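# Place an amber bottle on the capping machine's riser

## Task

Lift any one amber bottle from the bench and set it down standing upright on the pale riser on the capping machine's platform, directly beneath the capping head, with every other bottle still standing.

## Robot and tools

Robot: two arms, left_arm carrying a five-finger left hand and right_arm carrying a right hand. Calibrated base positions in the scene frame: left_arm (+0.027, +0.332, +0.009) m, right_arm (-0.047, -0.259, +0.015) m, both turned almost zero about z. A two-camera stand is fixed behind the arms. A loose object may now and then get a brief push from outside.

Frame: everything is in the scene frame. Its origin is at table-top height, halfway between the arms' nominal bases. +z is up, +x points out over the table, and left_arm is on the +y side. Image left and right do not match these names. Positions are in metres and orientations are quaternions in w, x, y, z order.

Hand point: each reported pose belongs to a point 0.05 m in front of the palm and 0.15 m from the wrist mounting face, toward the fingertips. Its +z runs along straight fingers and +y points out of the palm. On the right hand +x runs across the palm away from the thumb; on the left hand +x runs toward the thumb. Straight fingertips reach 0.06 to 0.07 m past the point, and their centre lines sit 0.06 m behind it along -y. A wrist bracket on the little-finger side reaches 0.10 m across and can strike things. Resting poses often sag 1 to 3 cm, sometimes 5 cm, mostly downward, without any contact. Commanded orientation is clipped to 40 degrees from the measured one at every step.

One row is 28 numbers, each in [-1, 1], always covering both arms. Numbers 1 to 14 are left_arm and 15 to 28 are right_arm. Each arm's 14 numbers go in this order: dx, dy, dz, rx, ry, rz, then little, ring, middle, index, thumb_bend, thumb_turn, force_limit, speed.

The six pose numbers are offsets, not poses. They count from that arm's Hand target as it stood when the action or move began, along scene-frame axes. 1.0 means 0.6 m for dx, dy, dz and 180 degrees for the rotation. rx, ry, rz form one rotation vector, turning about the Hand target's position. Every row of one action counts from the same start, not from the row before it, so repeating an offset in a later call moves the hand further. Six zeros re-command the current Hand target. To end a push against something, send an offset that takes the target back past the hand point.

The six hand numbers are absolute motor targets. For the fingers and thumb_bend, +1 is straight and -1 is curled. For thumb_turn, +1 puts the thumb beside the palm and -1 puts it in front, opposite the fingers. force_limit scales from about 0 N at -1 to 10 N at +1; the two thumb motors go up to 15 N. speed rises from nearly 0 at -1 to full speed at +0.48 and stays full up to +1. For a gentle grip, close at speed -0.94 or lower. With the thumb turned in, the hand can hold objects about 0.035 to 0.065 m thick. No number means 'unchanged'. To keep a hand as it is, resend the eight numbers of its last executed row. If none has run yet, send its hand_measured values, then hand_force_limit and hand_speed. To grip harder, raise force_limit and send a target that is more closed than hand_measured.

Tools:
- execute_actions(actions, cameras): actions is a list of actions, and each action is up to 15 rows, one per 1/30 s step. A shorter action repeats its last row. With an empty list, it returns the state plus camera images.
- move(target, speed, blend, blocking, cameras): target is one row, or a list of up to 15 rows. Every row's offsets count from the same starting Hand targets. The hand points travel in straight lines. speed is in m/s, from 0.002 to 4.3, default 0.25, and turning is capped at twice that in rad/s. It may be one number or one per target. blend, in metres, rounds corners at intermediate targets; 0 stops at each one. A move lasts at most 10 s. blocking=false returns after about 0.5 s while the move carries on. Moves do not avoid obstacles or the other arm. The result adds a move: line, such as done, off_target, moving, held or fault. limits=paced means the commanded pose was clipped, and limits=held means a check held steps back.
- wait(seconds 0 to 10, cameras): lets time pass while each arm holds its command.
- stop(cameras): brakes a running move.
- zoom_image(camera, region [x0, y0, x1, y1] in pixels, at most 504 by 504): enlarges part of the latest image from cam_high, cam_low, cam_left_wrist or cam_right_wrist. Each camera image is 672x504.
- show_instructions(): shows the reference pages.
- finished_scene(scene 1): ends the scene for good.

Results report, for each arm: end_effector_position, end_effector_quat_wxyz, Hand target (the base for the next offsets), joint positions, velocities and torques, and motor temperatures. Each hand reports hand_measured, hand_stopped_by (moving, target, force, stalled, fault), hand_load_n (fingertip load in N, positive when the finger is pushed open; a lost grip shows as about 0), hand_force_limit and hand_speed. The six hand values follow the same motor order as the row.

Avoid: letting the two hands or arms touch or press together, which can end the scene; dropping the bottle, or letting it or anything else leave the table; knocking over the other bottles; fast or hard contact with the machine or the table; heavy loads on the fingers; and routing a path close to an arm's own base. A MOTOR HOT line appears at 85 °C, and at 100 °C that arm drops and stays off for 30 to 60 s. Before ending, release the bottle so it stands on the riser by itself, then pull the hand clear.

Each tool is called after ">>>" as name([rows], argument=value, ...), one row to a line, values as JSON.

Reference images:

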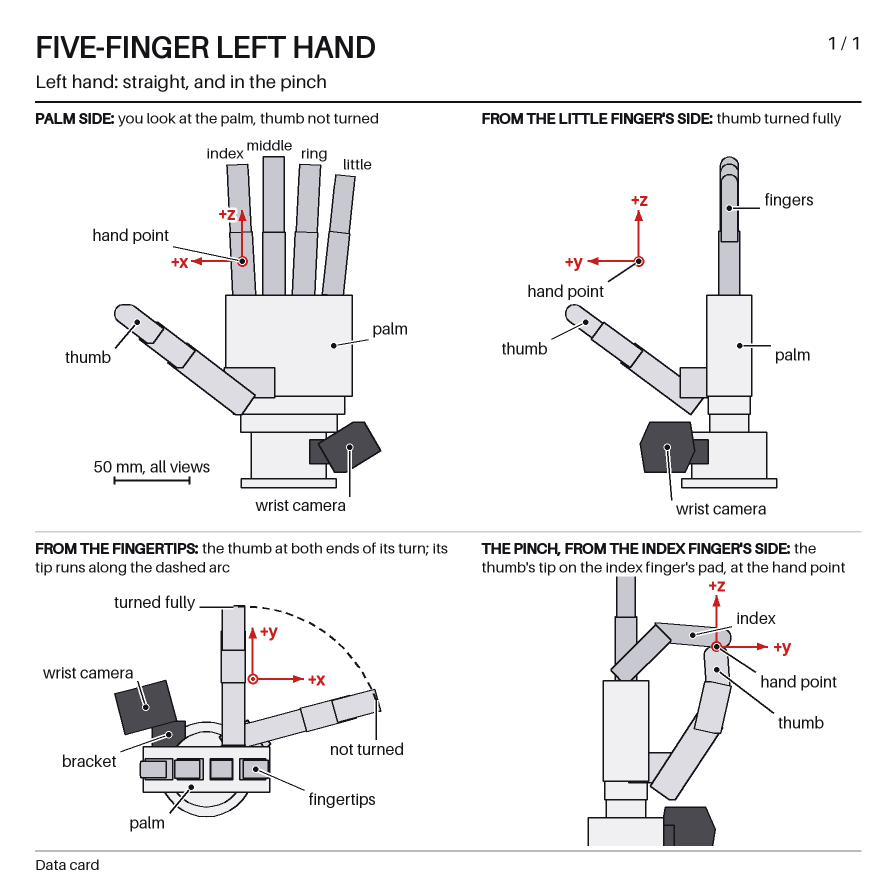

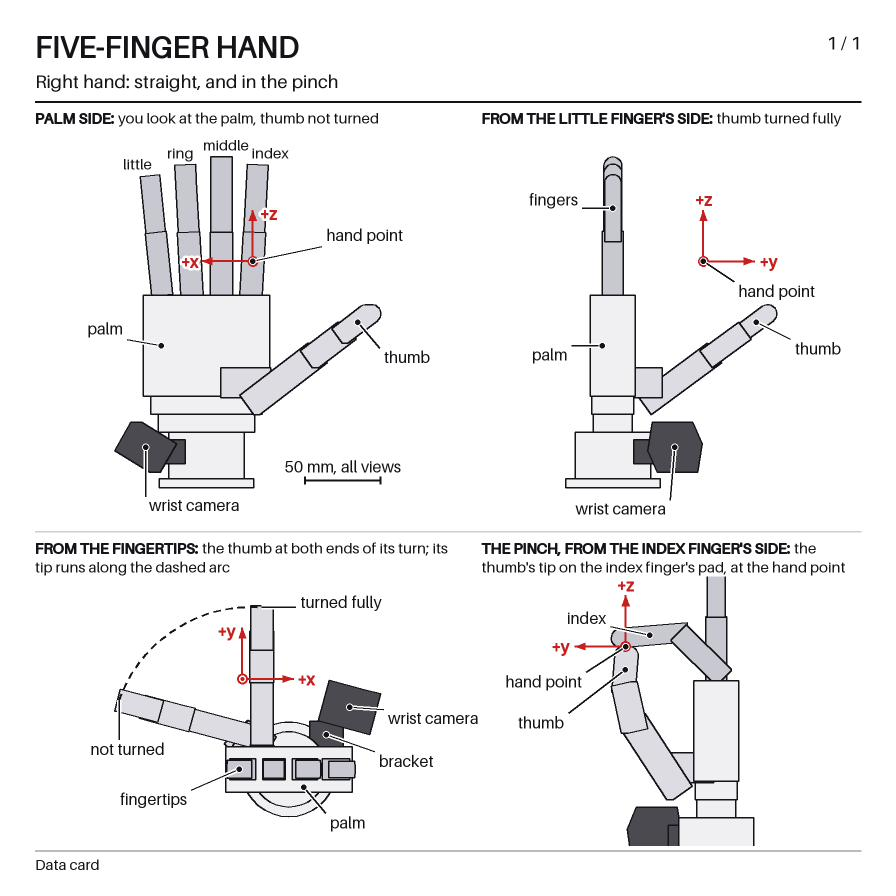

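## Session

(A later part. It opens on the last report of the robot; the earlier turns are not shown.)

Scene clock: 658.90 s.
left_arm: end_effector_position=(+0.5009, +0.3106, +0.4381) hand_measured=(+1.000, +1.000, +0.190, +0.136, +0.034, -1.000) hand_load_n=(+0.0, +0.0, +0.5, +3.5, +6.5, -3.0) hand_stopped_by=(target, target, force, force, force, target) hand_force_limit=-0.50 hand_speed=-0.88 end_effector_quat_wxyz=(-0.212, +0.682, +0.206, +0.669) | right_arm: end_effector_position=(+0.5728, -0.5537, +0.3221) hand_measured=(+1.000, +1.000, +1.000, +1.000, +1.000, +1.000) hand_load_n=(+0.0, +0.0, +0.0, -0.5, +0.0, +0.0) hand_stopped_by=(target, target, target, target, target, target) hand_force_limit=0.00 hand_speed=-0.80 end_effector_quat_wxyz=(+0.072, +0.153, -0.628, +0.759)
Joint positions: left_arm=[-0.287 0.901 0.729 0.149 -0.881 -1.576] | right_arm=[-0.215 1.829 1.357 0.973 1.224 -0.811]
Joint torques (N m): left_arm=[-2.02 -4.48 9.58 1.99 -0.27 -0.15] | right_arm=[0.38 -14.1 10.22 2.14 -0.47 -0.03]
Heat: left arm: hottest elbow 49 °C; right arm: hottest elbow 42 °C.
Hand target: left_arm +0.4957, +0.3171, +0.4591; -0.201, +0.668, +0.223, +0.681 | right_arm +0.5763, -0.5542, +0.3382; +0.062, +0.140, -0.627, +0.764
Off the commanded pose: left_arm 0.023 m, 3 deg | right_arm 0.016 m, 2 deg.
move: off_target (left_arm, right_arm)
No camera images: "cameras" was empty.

>>> wait(seconds=0.1, cameras=["cam_high", "cam_low", "cam_left_wrist"])

>>> zoom_image(camera="cam_low", region=[450, 190, 510, 250])

>>> zoom_image(camera="cam_high", region=[310, 150, 400, 240])

Scene clock: 661.07 s.
left_arm: end_effector_position=(+0.5009, +0.3106, +0.4381) hand_measured=(+1.000, +1.000, +0.190, +0.136, +0.034, -1.000) hand_load_n=(+0.0, +0.0, +0.5, +3.5, +7.0, -3.5) hand_stopped_by=(target, target, force, force, force, target) hand_force_limit=-0.50 hand_speed=-0.88 end_effector_quat_wxyz=(-0.212, +0.682, +0.206, +0.669) | right_arm: end_effector_position=(+0.5728, -0.5537, +0.3221) hand_measured=(+1.000, +1.000, +1.000, +1.000, +1.000, +1.000) hand_load_n=(+0.0, +0.0, +0.0, +0.0, +0.0, +0.0) hand_stopped_by=(target, target, target, target, target, target) hand_force_limit=0.00 hand_speed=-0.80 end_effector_quat_wxyz=(+0.072, +0.153, -0.628, +0.759)
Joint positions: left_arm=[-0.287 0.901 0.729 0.149 -0.881 -1.576] | right_arm=[-0.215 1.829 1.357 0.973 1.224 -0.811]
Joint torques (N m): left_arm=[-1.61 -4.95 9.74 1.81 -0.31 -0.16] | right_arm=[0.5 -14.68 10.26 2.03 -0.52 0.07]
Heat: left arm: hottest elbow 49 °C; right arm: hottest elbow 42 °C.
Hand target: left_arm +0.4957, +0.3171, +0.4591; -0.201, +0.668, +0.223, +0.681 | right_arm +0.5763, -0.5542, +0.3382; +0.062, +0.140, -0.627, +0.764
Off the commanded pose: left_arm 0.023 m, 3 deg | right_arm 0.016 m, 2 deg.
wait: 0.10 s; at rest from the start
camera_calibration:
cam_left_wrist: T_world_to_cam=[[-0.524445, 0.798145, 0.296515, -0.113642], [-0.29687, -0.497806, 0.814897, -0.0589353], [0.798014, 0.339342, 0.498017, -0.608295], [0, 0, 0, 1]] pos_world=[0.408333, 0.267784, 0.384664]
Images, in order (width x height): cam_high 672x504, cam_low 672x504, cam_left_wrist 672x504.

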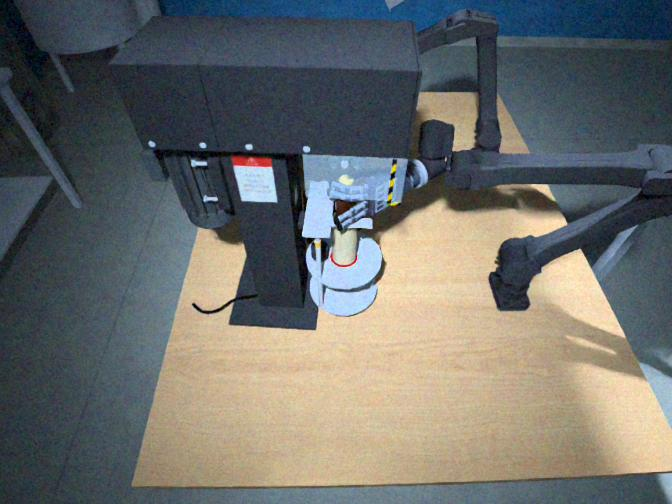

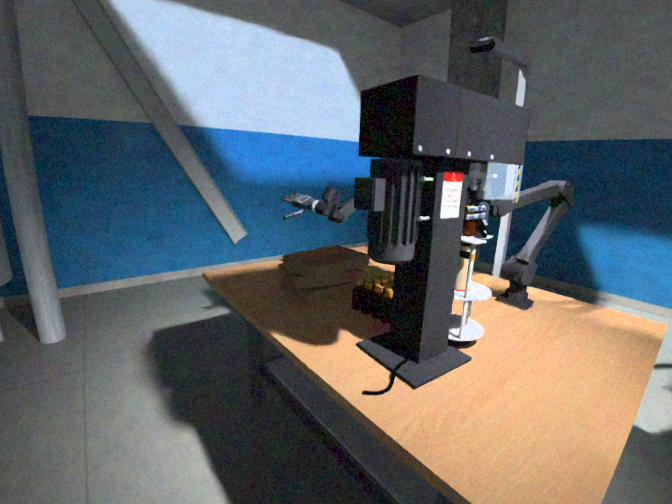

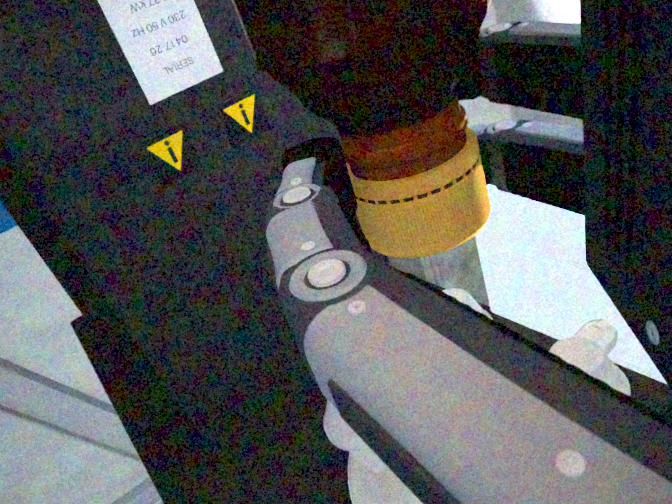

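Scaled by 8.400 from the camera's 672x504 image, which has a finer 960x720 frame.

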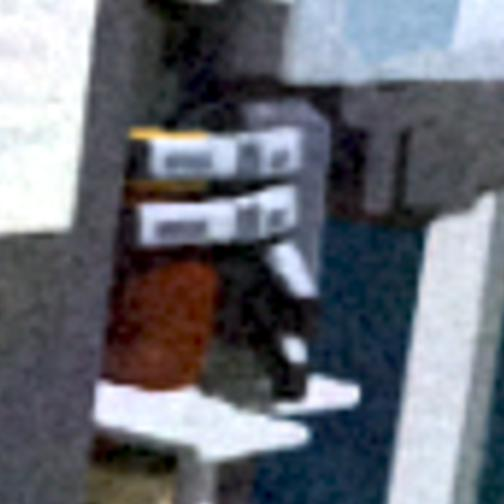

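Scaled by 5.600 from the camera's 672x504 image, which has a finer 960x720 frame.

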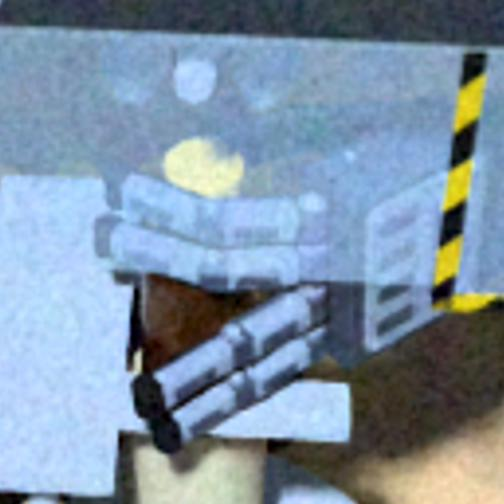

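>>> move(target=[-0.001, 0.0, -0.01, 0.0005, 0.0015, 0, 1, 1, -0.2, -0.2, -0.15, -1, -0.5, -0.88, 0, 0, 0, 0, 0, 0, 1, 1, 1, 1, 1, 1, 0, -0.8], speed=0.02, cameras=["cam_high", "cam_low", "cam_left_wrist"])

>>> zoom_image(camera="cam_high", region=[320, 190, 370, 240])

Scene clock: 664.77 s.
left_arm: end_effector_position=(+0.5009, +0.3107, +0.4378) hand_measured=(+1.000, +1.000, +0.190, +0.136, +0.034, -1.000) hand_load_n=(+0.0, +0.0, +0.5, +3.5, +7.0, -3.0) hand_stopped_by=(target, target, force, force, force, target) hand_force_limit=-0.50 hand_speed=-0.88 end_effector_quat_wxyz=(-0.211, +0.682, +0.206, +0.669) | right_arm: end_effector_position=(+0.5728, -0.5537, +0.3221) hand_measured=(+1.000, +1.000, +1.000, +1.000, +1.000, +1.000) hand_load_n=(+0.0, +0.0, +0.0, +0.0, +0.0, -0.5) hand_stopped_by=(target, target, target, target, target, target) hand_force_limit=0.00 hand_speed=-0.80 end_effector_quat_wxyz=(+0.072, +0.153, -0.628, +0.759)
Joint positions: left_arm=[-0.287 0.901 0.728 0.149 -0.881 -1.579] | right_arm=[-0.215 1.829 1.357 0.973 1.224 -0.811]
Joint torques (N m): left_arm=[-2.08 -4.54 8.96 2.22 -0.31 -0.11] | right_arm=[0.09 -14.21 10.21 2.03 -0.48 0.06]
Heat: left arm: hottest elbow 49 °C; right arm: hottest elbow 42 °C.
Hand target: left_arm +0.4951, +0.3171, +0.4532; -0.202, +0.669, +0.222, +0.680 | right_arm +0.5763, -0.5542, +0.3382; +0.062, +0.140, -0.627, +0.764
Off the commanded pose: left_arm 0.018 m, 3 deg | right_arm 0.016 m, 2 deg.
move: off_target (left_arm, right_arm)
camera_calibration:
cam_left_wrist: T_world_to_cam=[[-0.524707, 0.798848, 0.294152, -0.112782], [-0.297619, -0.495878, 0.815799, -0.0592757], [0.797562, 0.34051, 0.497943, -0.608166], [0, 0, 0, 1]] pos_world=[0.408231, 0.267789, 0.384364]
Images, in order (width x height): cam_high 672x504, cam_low 672x504, cam_left_wrist 672x504.

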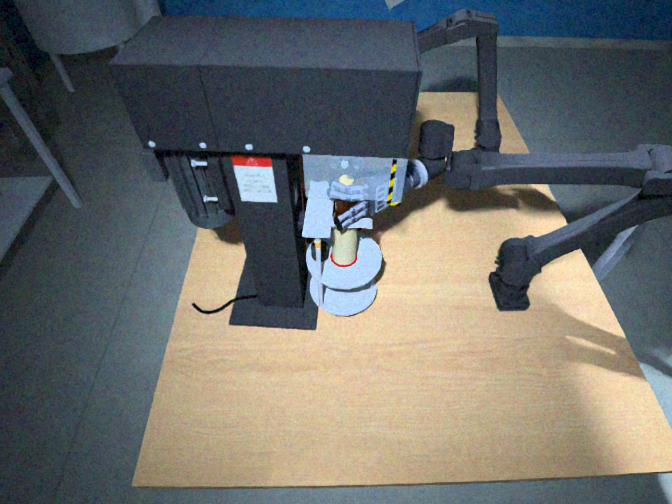

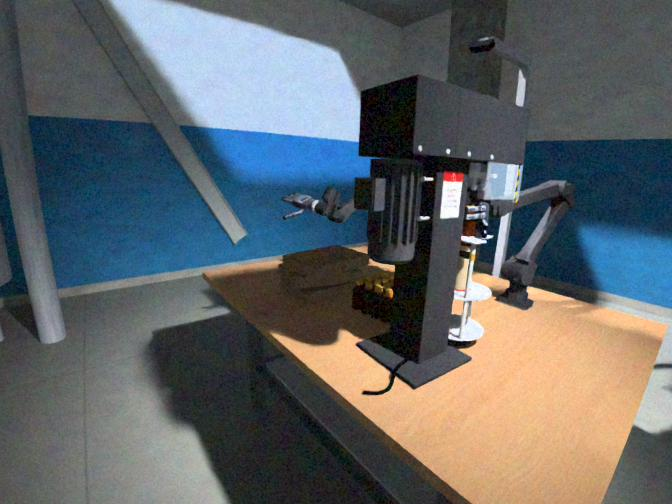

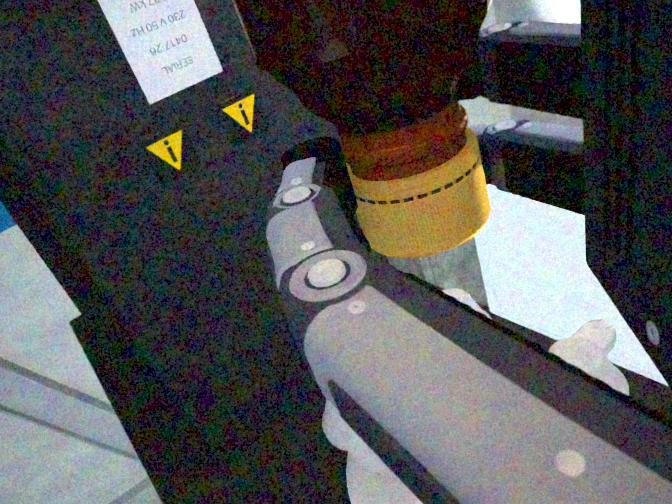

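Scaled by 10.080 from the camera's 672x504 image, which has a finer 960x720 frame.

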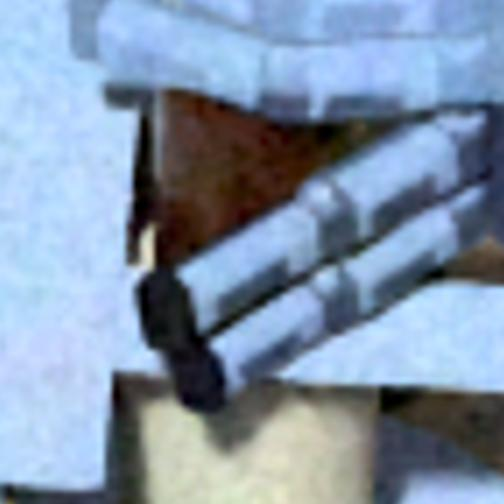

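>>> zoom_image(camera="cam_low", region=[458, 208, 503, 248])

>>> zoom_image(camera="cam_high", region=[320, 200, 350, 240])

Scaled by 11.200 from the camera's 672x504 image, which has a finer 960x720 frame.

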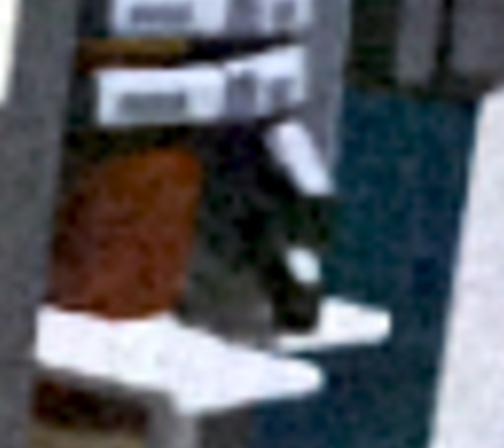

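Scaled by 12.600 from the camera's 672x504 image, which has a finer 960x720 frame.

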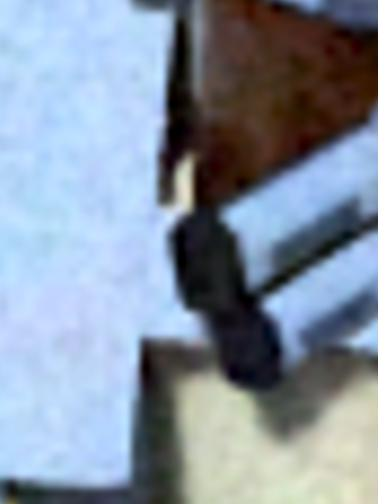

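>>> execute_actions(actions=[], cameras=["cam_high","cam_low","cam_left_wrist"])

Scene clock: 671.97 s.
left_arm: end_effector_position=(+0.5009, +0.3107, +0.4378) hand_measured=(+1.000, +1.000, +0.190, +0.136, +0.034, -1.000) hand_load_n=(+0.0, +0.0, +1.0, +3.0, +6.5, -3.0) hand_stopped_by=(target, target, force, force, force, target) hand_force_limit=-0.50 hand_speed=-0.88 end_effector_quat_wxyz=(-0.211, +0.682, +0.207, +0.669) | right_arm: end_effector_position=(+0.5728, -0.5537, +0.3221) hand_measured=(+1.000, +1.000, +1.000, +1.000, +1.000, +1.000) hand_load_n=(+0.0, +0.0, +0.0, +0.0, +0.0, +0.0) hand_stopped_by=(target, target, target, target, target, target) hand_force_limit=0.00 hand_speed=-0.80 end_effector_quat_wxyz=(+0.072, +0.153, -0.628, +0.759)
Joint positions: left_arm=[-0.287 0.901 0.728 0.149 -0.881 -1.579] | right_arm=[-0.215 1.829 1.357 0.973 1.224 -0.811]
Joint velocities: within noise
Joint torques (N m): left_arm=[-2.14 -4.72 8.9 2.17 -0.32 -0.12] | right_arm=[0.73 -13.98 10.24 1.99 -0.48 0.06]
Motor temperatures (°C): left_arm=[34 27 48 25 25 26] | right_arm=[27 28 42 24 25 24]
Heat: left arm: hottest elbow 48 °C; right arm: hottest elbow 42 °C.
Hand target: left_arm +0.4951, +0.3171, +0.4532; -0.202, +0.669, +0.222, +0.680 | right_arm +0.5763, -0.5542, +0.3382; +0.062, +0.140, -0.627, +0.764
Off the commanded pose: left_arm 0.018 m, 3 deg | right_arm 0.016 m, 2 deg.
camera_calibration:
cam_left_wrist: T_world_to_cam=[[-0.524822, 0.798889, 0.293833, -0.112545], [-0.297759, -0.495686, 0.815864, -0.0593446], [0.797434, 0.340692, 0.498024, -0.608159], [0, 0, 0, 1]] pos_world=[0.40823, 0.267689, 0.384364]
Images, in order (width x height): cam_high 672x504, cam_low 672x504, cam_left_wrist 672x504.

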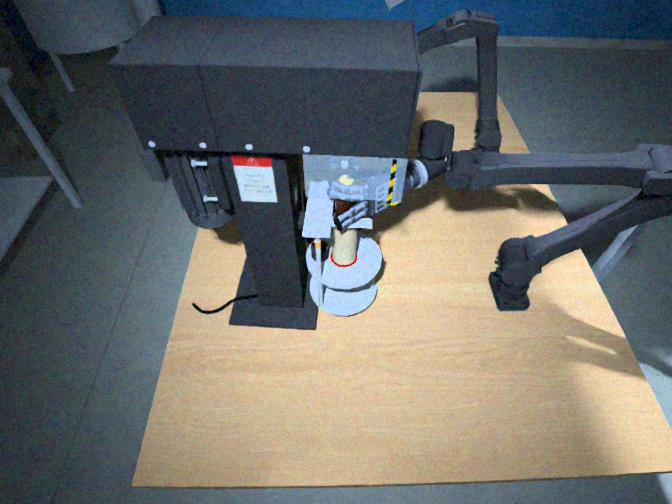

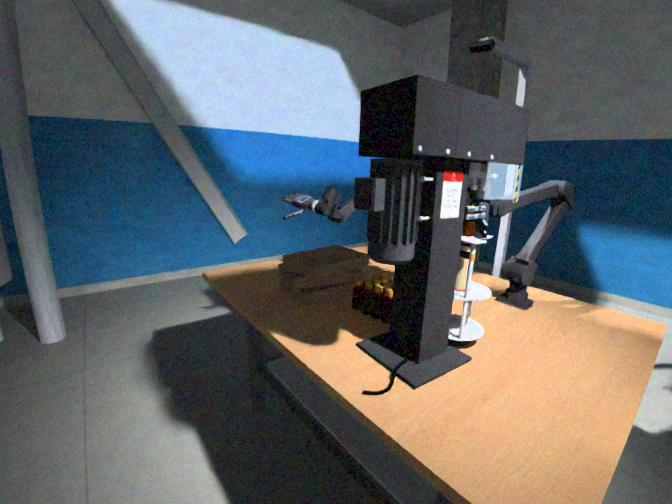

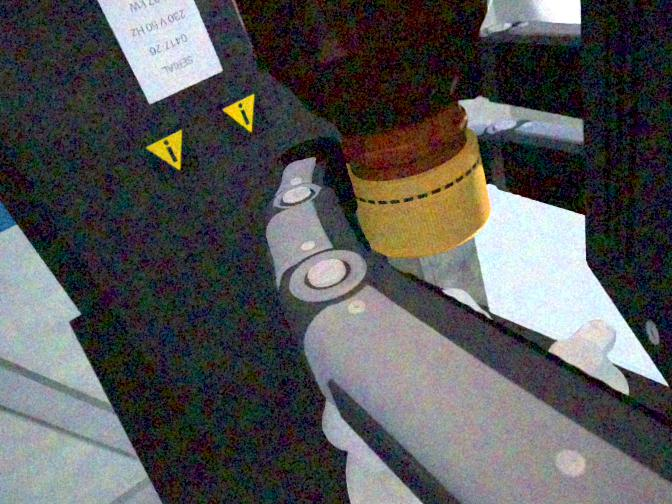

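>>> zoom_image(camera="cam_high", region=[290, 150, 410, 270])

>>> zoom_image(camera="cam_low", region=[430, 180, 530, 280])

Scaled by 4.200 from the camera's 672x504 image, which has a finer 960x720 frame.

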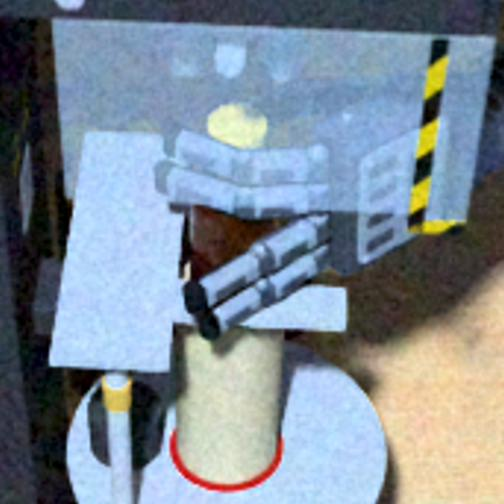

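Scaled by 5.040 from the camera's 672x504 image, which has a finer 960x720 frame.

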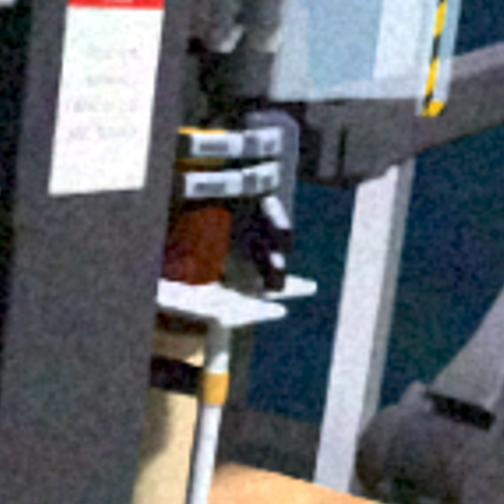

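>>> move(target=[0,0,-0.008,0.001,0.003,0,1,1,-0.2,-0.2,-0.15,-1,-0.5,-0.88,0,0,0,0,0,0,1,1,1,1,1,1,0,-0.8], speed=0.05, cameras=["cam_high","cam_low"])

Scene clock: 678.70 s.
left_arm: end_effector_position=(+0.5003, +0.3109, +0.4376) hand_measured=(+1.000, +1.000, +0.190, +0.136, +0.034, -1.000) hand_load_n=(+0.0, +0.0, +1.5, +3.0, +6.5, -3.0) hand_stopped_by=(target, target, force, force, force, target) hand_force_limit=-0.50 hand_speed=-0.88 end_effector_quat_wxyz=(-0.210, +0.682, +0.207, +0.669) | right_arm: end_effector_position=(+0.5728, -0.5537, +0.3221) hand_measured=(+1.000, +1.000, +1.000, +1.000, +1.000, +1.000) hand_load_n=(+0.0, +0.0, +0.0, +0.0, +0.0, -0.5) hand_stopped_by=(target, target, target, target, target, target) hand_force_limit=0.00 hand_speed=-0.80 end_effector_quat_wxyz=(+0.072, +0.153, -0.628, +0.759)
Joint positions: left_arm=[-0.287 0.9 0.727 0.149 -0.881 -1.581] | right_arm=[-0.215 1.829 1.357 0.973 1.224 -0.811]
Joint torques (N m): left_arm=[-2.08 -4.66 8.49 2.03 -0.29 -0.11] | right_arm=[1.2 -13.74 10.35 1.88 -0.53 0.05]
Heat: left arm: hottest elbow 47 °C; right arm: hottest elbow 42 °C.
Hand target: left_arm +0.4951, +0.3171, +0.4483; -0.204, +0.672, +0.220, +0.677 | right_arm +0.5763, -0.5542, +0.3382; +0.062, +0.140, -0.627, +0.764
Off the commanded pose: left_arm 0.013 m, 2 deg | right_arm 0.016 m, 2 deg.
move: off_target (left_arm, right_arm)
Images, in order (width x height): cam_high 672x504, cam_low 672x504.

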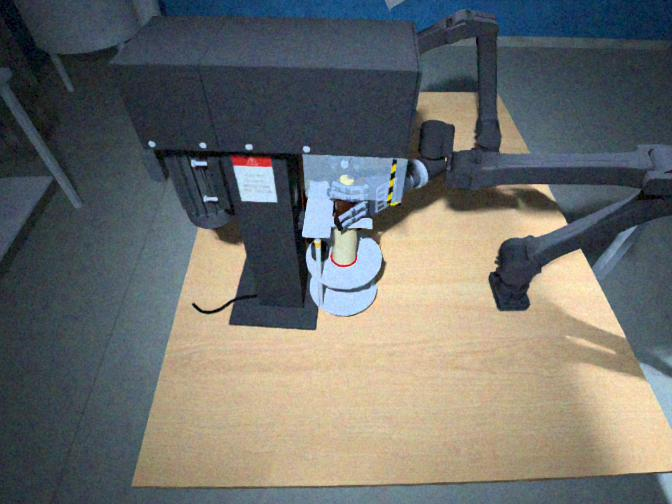

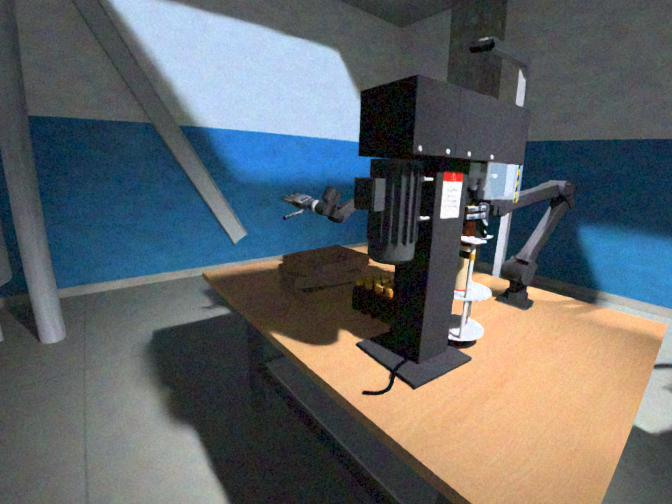

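>>> move(target=[0,0,0.010,-0.001,-0.003,0,1,1,-0.2,-0.2,-0.15,-1,-0.5,-0.88,0,0,0,0,0,0,1,1,1,1,1,1,0,-0.8], speed=0.05, cameras=["cam_left_wrist"])

Scene clock: 682.60 s.
left_arm: end_effector_position=(+0.5003, +0.3109, +0.4376) hand_measured=(+1.000, +1.000, +0.190, +0.136, +0.034, -1.000) hand_load_n=(+0.0, +0.0, +1.0, +3.0, +6.5, -3.0) hand_stopped_by=(target, target, force, force, force, target) hand_force_limit=-0.50 hand_speed=-0.88 end_effector_quat_wxyz=(-0.210, +0.682, +0.207, +0.669) | right_arm: end_effector_position=(+0.5728, -0.5537, +0.3221) hand_measured=(+1.000, +1.000, +1.000, +1.000, +1.000, +1.000) hand_load_n=(+0.0, +0.0, +0.0, +0.0, +0.0, +0.0) hand_stopped_by=(target, target, target, target, target, target) hand_force_limit=0.00 hand_speed=-0.80 end_effector_quat_wxyz=(+0.072, +0.153, -0.628, +0.759)
Joint positions: left_arm=[-0.287 0.9 0.727 0.149 -0.881 -1.581] | right_arm=[-0.215 1.829 1.357 0.973 1.224 -0.811]
Joint torques (N m): left_arm=[-2.08 -4.6 9.13 2.03 -0.29 -0.12] | right_arm=[0.44 -14.27 10.25 2.14 -0.47 0.02]
Heat: left arm: hottest elbow 46 °C; right arm: hottest elbow 42 °C.
Hand target: left_arm +0.4951, +0.3171, +0.4543; -0.202, +0.669, +0.222, +0.680 | right_arm +0.5763, -0.5542, +0.3382; +0.062, +0.140, -0.627, +0.764
Off the commanded pose: left_arm 0.019 m, 3 deg | right_arm 0.016 m, 2 deg.
move: off_target (left_arm, right_arm)
camera_calibration:
cam_left_wrist: T_world_to_cam=[[-0.525134, 0.799362, 0.291984, -0.112068], [-0.298661, -0.494383, 0.816325, -0.0594088], [0.796891, 0.341476, 0.498356, -0.60789], [0, 0, 0, 1]] pos_world=[0.407829, 0.267792, 0.384165]
Images, in order (width x height): cam_left_wrist 672x504.

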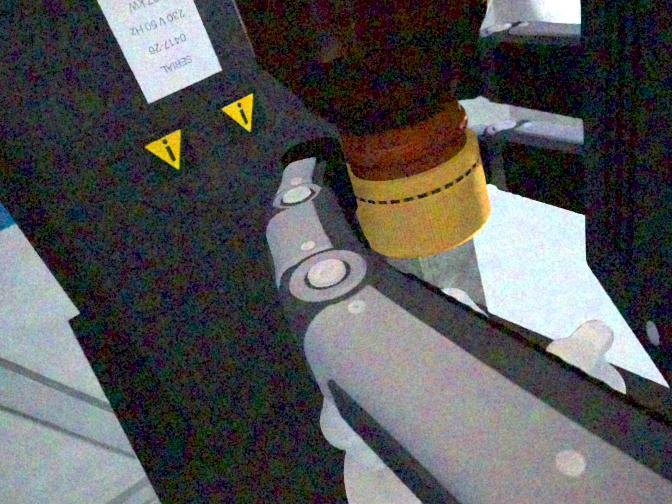

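>>> move(target=[0,0,0,0,0,0,1,1,0.35,0.26,0.16,-1,-0.5,-0.85,0,0,0,0,0,0,1,1,1,1,1,1,0,-0.8], speed=0.05, cameras=["cam_high","cam_low","cam_left_wrist"])

Scene clock: 684.90 s.
left_arm: end_effector_position=(+0.4989, +0.3116, +0.4399) hand_measured=(+1.000, +1.000, +0.350, +0.260, +0.160, -1.000) hand_load_n=(+0.0, +0.0, +0.0, +0.0, -0.5, -0.5) hand_stopped_by=(target, target, target, target, target, target) hand_force_limit=-0.50 hand_speed=-0.85 end_effector_quat_wxyz=(-0.208, +0.680, +0.210, +0.671) | right_arm: end_effector_position=(+0.5728, -0.5537, +0.3221) hand_measured=(+1.000, +1.000, +1.000, +1.000, +1.000, +1.000) hand_load_n=(+0.0, +0.0, +0.0, +0.0, +0.0, +0.0) hand_stopped_by=(target, target, target, target, target, target) hand_force_limit=0.00 hand_speed=-0.80 end_effector_quat_wxyz=(+0.072, +0.153, -0.628, +0.759)
Joint positions: left_arm=[-0.287 0.895 0.727 0.149 -0.882 -1.585] | right_arm=[-0.215 1.829 1.357 0.973 1.224 -0.811]
Joint torques (N m): left_arm=[-1.9 -4.25 9.16 2.02 -0.26 -0.06] | right_arm=[0.38 -14.27 10.26 2.02 -0.52 0.07]
Heat: left arm: hottest elbow 46 °C; right arm: hottest elbow 42 °C.
Hand target: left_arm +0.4951, +0.3171, +0.4543; -0.202, +0.669, +0.222, +0.680 | right_arm +0.5763, -0.5542, +0.3382; +0.062, +0.140, -0.627, +0.764
Off the commanded pose: left_arm 0.016 m, 2 deg | right_arm 0.016 m, 2 deg.
move: off_target (left_arm, right_arm)
camera_calibration:
cam_left_wrist: T_world_to_cam=[[-0.527976, 0.800004, 0.285018, -0.109835], [-0.30347, -0.491172, 0.81649, -0.0599834], [0.793188, 0.344593, 0.502104, -0.608821], [0, 0, 0, 1]] pos_world=[0.406716, 0.268202, 0.385972]
Images, in order (width x height): cam_high 672x504, cam_low 672x504, cam_left_wrist 672x504.

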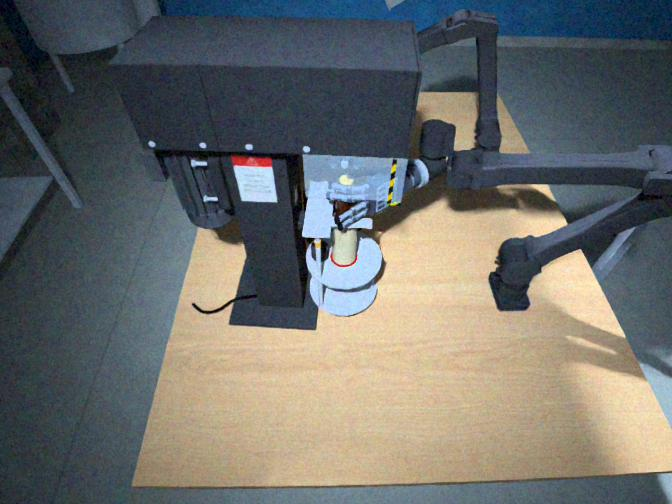

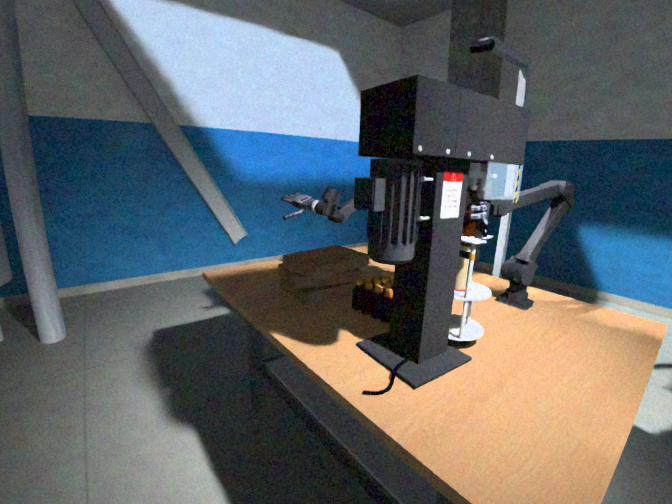

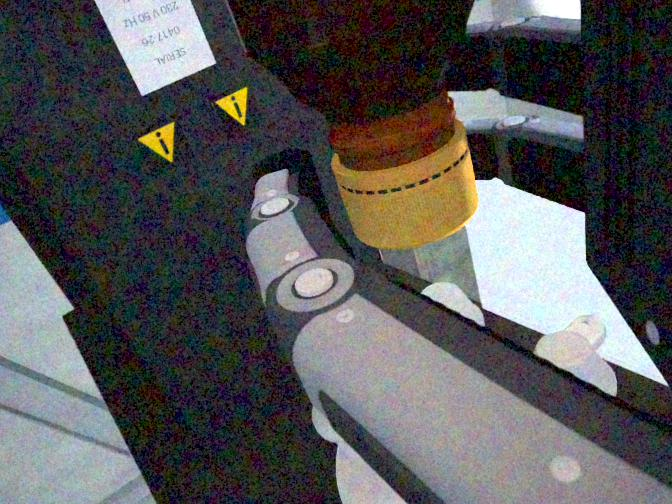

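>>> zoom_image(camera="cam_high", region=[290, 150, 410, 270])

>>> zoom_image(camera="cam_low", region=[430, 180, 530, 280])

Scaled by 4.200 from the camera's 672x504 image, which has a finer 960x720 frame.

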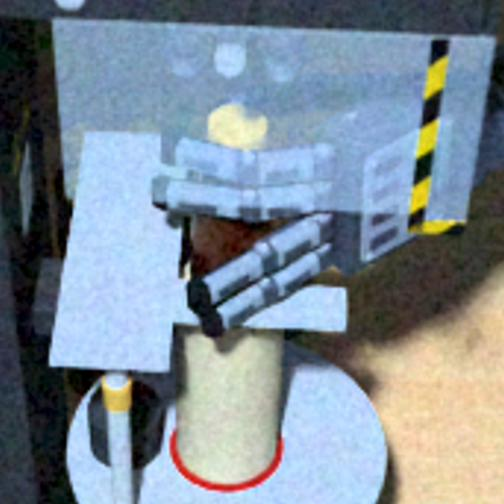

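Scaled by 5.040 from the camera's 672x504 image, which has a finer 960x720 frame.

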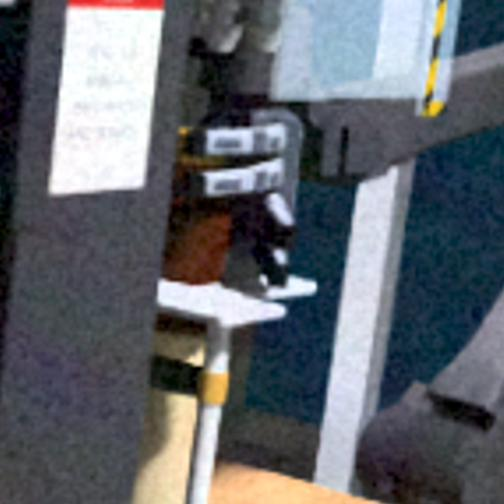

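>>> move(target=[0,0,0,0,0,0,1,1,1,1,1,-1,-0.5,-0.6,0,0,0,0,0,0,1,1,1,1,1,1,0,-0.8], speed=0.05, cameras=["cam_high","cam_low","cam_left_wrist"])

Scene clock: 699.83 s.
left_arm: end_effector_position=(+0.4988, +0.3117, +0.4399) hand_measured=(+1.000, +1.000, +1.000, +1.000, +1.000, -1.000) hand_load_n=(+0.0, +0.0, -0.5, +0.0, +0.0, +0.0) hand_stopped_by=(target, target, target, target, target, target) hand_force_limit=-0.50 hand_speed=-0.60 end_effector_quat_wxyz=(-0.208, +0.680, +0.210, +0.671) | right_arm: end_effector_position=(+0.5728, -0.5537, +0.3221) hand_measured=(+1.000, +1.000, +1.000, +1.000, +1.000, +1.000) hand_load_n=(+0.0, +0.0, +0.0, +0.0, +0.0, +0.0) hand_stopped_by=(target, target, target, target, target, target) hand_force_limit=0.00 hand_speed=-0.80 end_effector_quat_wxyz=(+0.072, +0.153, -0.628, +0.759)
Joint positions: left_arm=[-0.287 0.895 0.727 0.149 -0.882 -1.585] | right_arm=[-0.215 1.829 1.357 0.973 1.224 -0.811]
Joint torques (N m): left_arm=[-1.96 -4.48 9.2 2.07 -0.24 -0.08] | right_arm=[0.73 -14.04 10.39 1.95 -0.45 0.08]
Heat: left arm: hottest elbow 44 °C; right arm: hottest elbow 42 °C.
Hand target: left_arm +0.4951, +0.3171, +0.4543; -0.202, +0.669, +0.222, +0.680 | right_arm +0.5763, -0.5542, +0.3382; +0.062, +0.140, -0.627, +0.764
Off the commanded pose: left_arm 0.016 m, 2 deg | right_arm 0.016 m, 2 deg.
move: off_target (left_arm, right_arm)
camera_calibration:
cam_left_wrist: T_world_to_cam=[[-0.528477, 0.799936, 0.284278, -0.109277], [-0.303583, -0.49079, 0.816678, -0.0600814], [0.792811, 0.345293, 0.502218, -0.608979], [0, 0, 0, 1]] pos_world=[0.406815, 0.268203, 0.385973]
Images, in order (width x height): cam_high 672x504, cam_low 672x504, cam_left_wrist 672x504.

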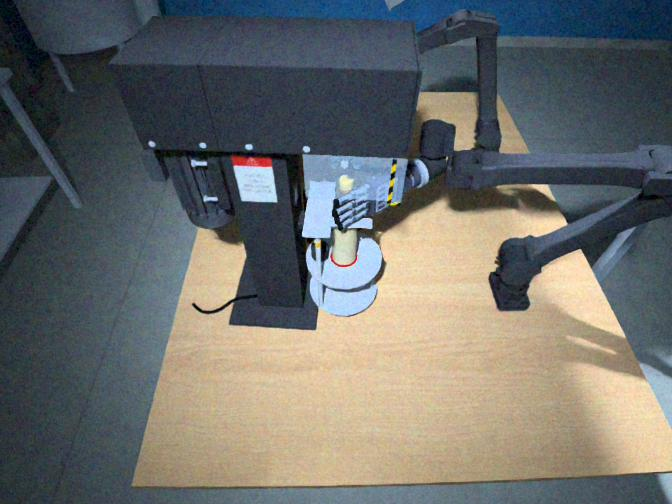

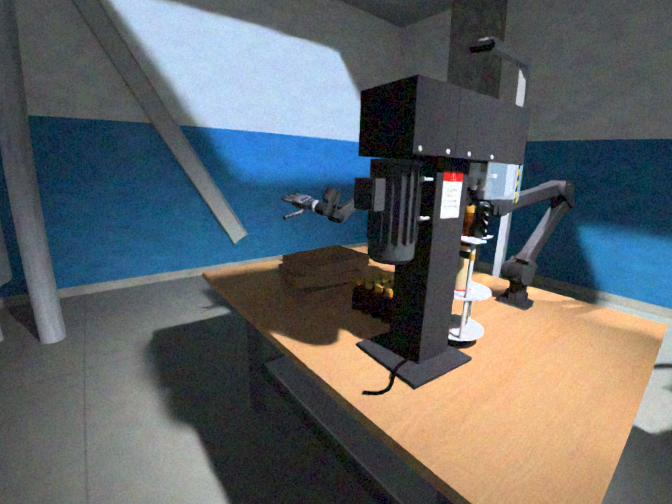

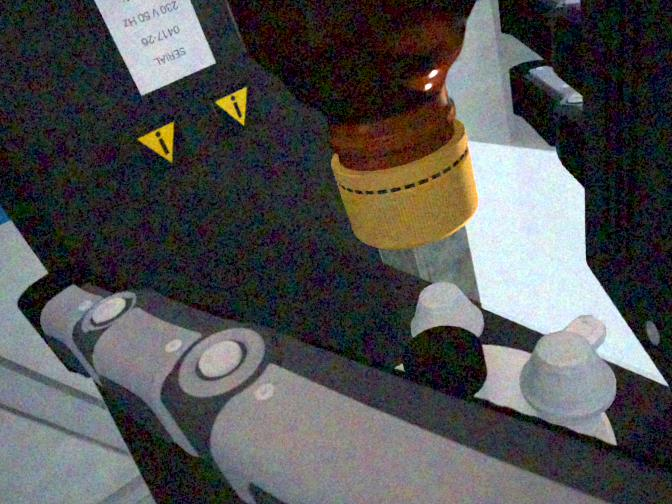

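>>> zoom_image(camera="cam_high", region=[290, 150, 410, 270])

>>> zoom_image(camera="cam_low", region=[430, 160, 530, 260])

Scaled by 4.200 from the camera's 672x504 image, which has a finer 960x720 frame.

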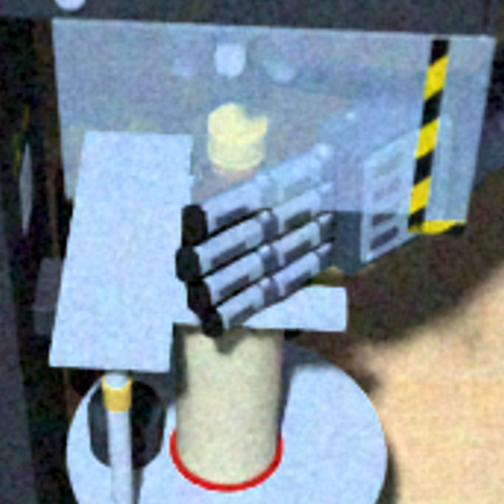

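Scaled by 5.040 from the camera's 672x504 image, which has a finer 960x720 frame.

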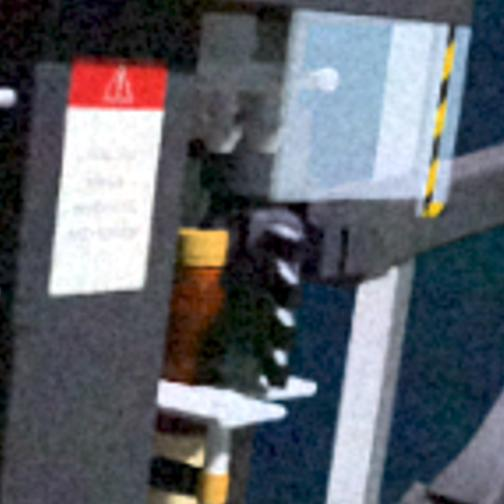

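>>> move(target=[-0.082,-0.057,0.02,0,0,0,1,1,1,1,1,-1,-0.5,-0.6,0,0,0,0,0,0,1,1,1,1,1,1,0,-0.8], speed=0.06, cameras=["cam_high","cam_low","cam_left_wrist"])

Scene clock: 705.03 s.
left_arm: end_effector_position=(+0.4490, +0.2855, +0.4634) hand_measured=(+1.000, +1.000, +1.000, +1.000, +1.000, -1.000) hand_load_n=(+0.0, +0.0, +0.0, +0.0, +0.0, -0.5) hand_stopped_by=(target, target, target, target, target, target) hand_force_limit=-0.50 hand_speed=-0.60 end_effector_quat_wxyz=(-0.207, +0.669, +0.223, +0.678) | right_arm: end_effector_position=(+0.5728, -0.5537, +0.3221) hand_measured=(+1.000, +1.000, +1.000, +1.000, +1.000, +1.000) hand_load_n=(+0.0, +0.0, +0.0, +0.0, +0.0, +0.0) hand_stopped_by=(target, target, target, target, target, target) hand_force_limit=0.00 hand_speed=-0.80 end_effector_quat_wxyz=(+0.072, +0.153, -0.628, +0.759)
Joint positions: left_arm=[-0.452 0.777 0.715 0.073 -1.066 -1.585] | right_arm=[-0.215 1.829 1.357 0.973 1.224 -0.811]
Joint torques (N m): left_arm=[-2.96 -2.61 8.57 1.35 -0.23 -0.06] | right_arm=[0.91 -14.27 10.29 2.03 -0.49 0.05]
Heat: left arm: hottest elbow 44 °C; right arm: hottest elbow 42 °C.
Hand target: left_arm +0.4459, +0.2828, +0.4662; -0.202, +0.669, +0.222, +0.680 | right_arm +0.5763, -0.5542, +0.3382; +0.062, +0.140, -0.627, +0.764
Off the commanded pose: left_arm 0.005 m, 1 deg | right_arm 0.016 m, 2 deg.
move: off_target (right_arm)
camera_calibration:
cam_left_wrist: T_world_to_cam=[[-0.550304, 0.793301, 0.260458, -0.0986082], [-0.318658, -0.487868, 0.812676, -0.0994871], [0.771766, 0.364222, 0.521267, -0.577011], [0, 0, 0, 1]] pos_world=[0.35935, 0.23985, 0.407311]
Images, in order (width x height): cam_high 672x504, cam_low 672x504, cam_left_wrist 672x504.

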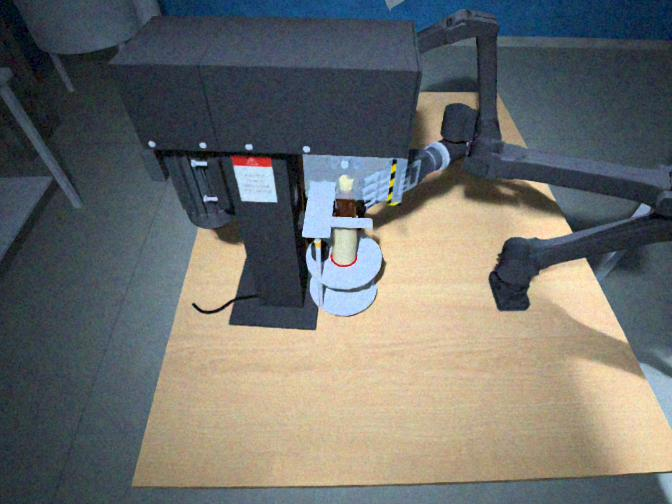

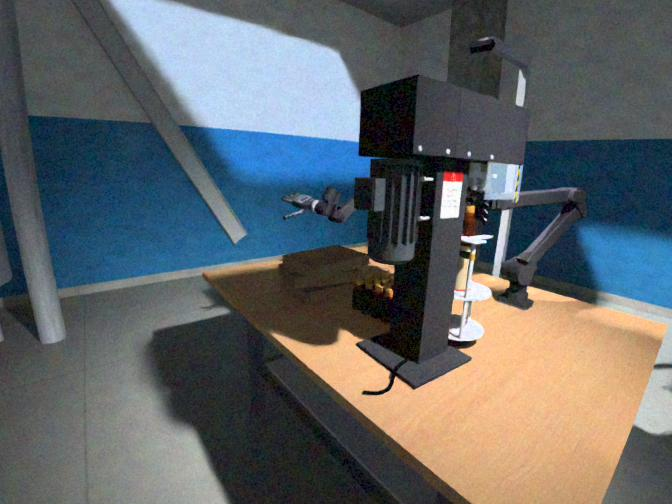

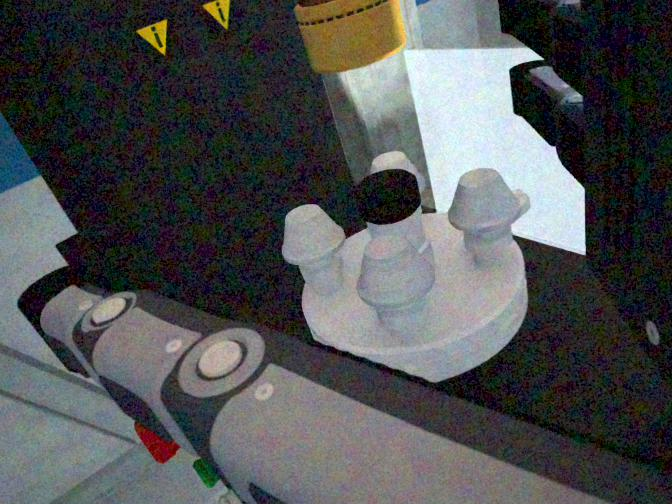

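>>> move(target=[-0.22,-0.17,0.0,0,0,0,1,1,1,1,1,-1,-0.5,-0.6,0,0,0,0,0,0,1,1,1,1,1,1,0,-0.8], speed=0.12, cameras=["cam_high","cam_low","cam_left_wrist"])

Scene clock: 708.97 s.
left_arm: end_effector_position=(+0.3167, +0.1830, +0.4657) hand_measured=(+1.000, +1.000, +1.000, +1.000, +1.000, -1.000) hand_load_n=(+0.0, +0.0, +0.0, +0.0, +0.0, -0.5) hand_stopped_by=(target, target, target, target, target, target) hand_force_limit=-0.50 hand_speed=-0.60 end_effector_quat_wxyz=(-0.150, +0.684, +0.179, +0.691) | right_arm: end_effector_position=(+0.5728, -0.5537, +0.3221) hand_measured=(+1.000, +1.000, +1.000, +1.000, +1.000, +1.000) hand_load_n=(+0.0, +0.0, +0.0, +0.0, +0.0, +0.0) hand_stopped_by=(target, target, target, target, target, target) hand_force_limit=0.00 hand_speed=-0.80 end_effector_quat_wxyz=(+0.072, +0.153, -0.628, +0.759)
Joint positions: left_arm=[-1.12 0.608 0.653 0.007 -1.585 -1.559] | right_arm=[-0.215 1.829 1.357 0.973 1.224 -0.811]
Joint torques (N m): left_arm=[-3.08 0.44 8.43 0.85 -0.15 0.06] | right_arm=[0.15 -13.86 10.33 1.96 -0.47 0.04]
Motor temperatures (°C): left_arm=[34 27 43 25 25 26] | right_arm=[27 28 42 24 25 24]
Heat: left arm: hottest elbow 43 °C; right arm: hottest elbow 42 °C.
Hand target: left_arm +0.3139, +0.1809, +0.4663; -0.202, +0.669, +0.222, +0.680 | right_arm +0.5763, -0.5542, +0.3382; +0.062, +0.140, -0.627, +0.764
Off the commanded pose: left_arm 0.004 m, 8 deg | right_arm 0.016 m, 2 deg.
joint sent to its limit (left arm) — joint 5 (wrist yaw), lower limit. The joint targets are off in orientation, not in position.
move: off_target (left_arm, right_arm)
camera_calibration:
cam_left_wrist: T_world_to_cam=[[-0.427474, 0.870587, 0.243607, -0.13589], [-0.389209, -0.420448, 0.819597, -0.186806], [0.815955, 0.255542, 0.518571, -0.431563], [0, 0, 0, 1]] pos_world=[0.22134, 0.150045, 0.410005]
Images, in order (width x height): cam_high 672x504, cam_low 672x504, cam_left_wrist 672x504.

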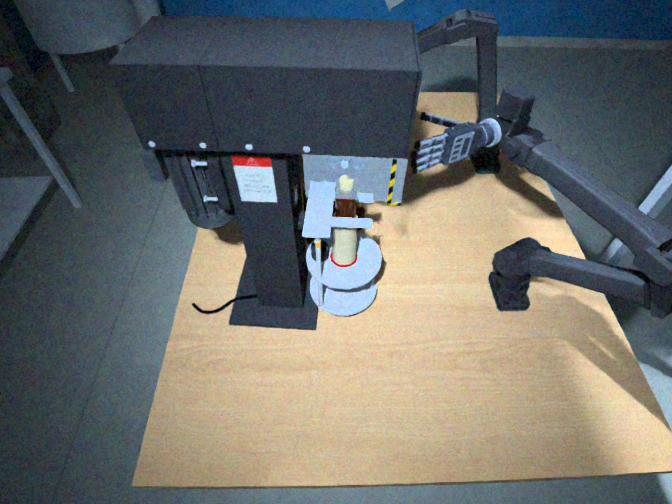

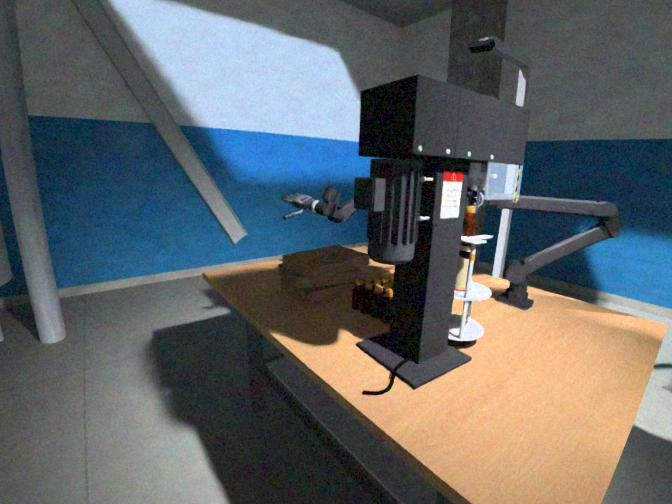

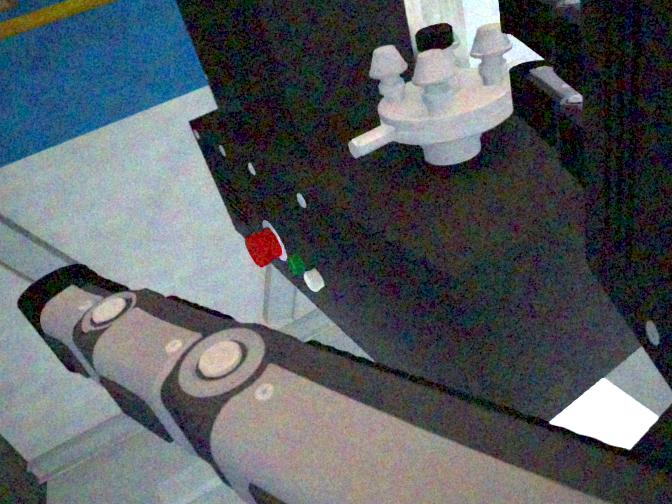

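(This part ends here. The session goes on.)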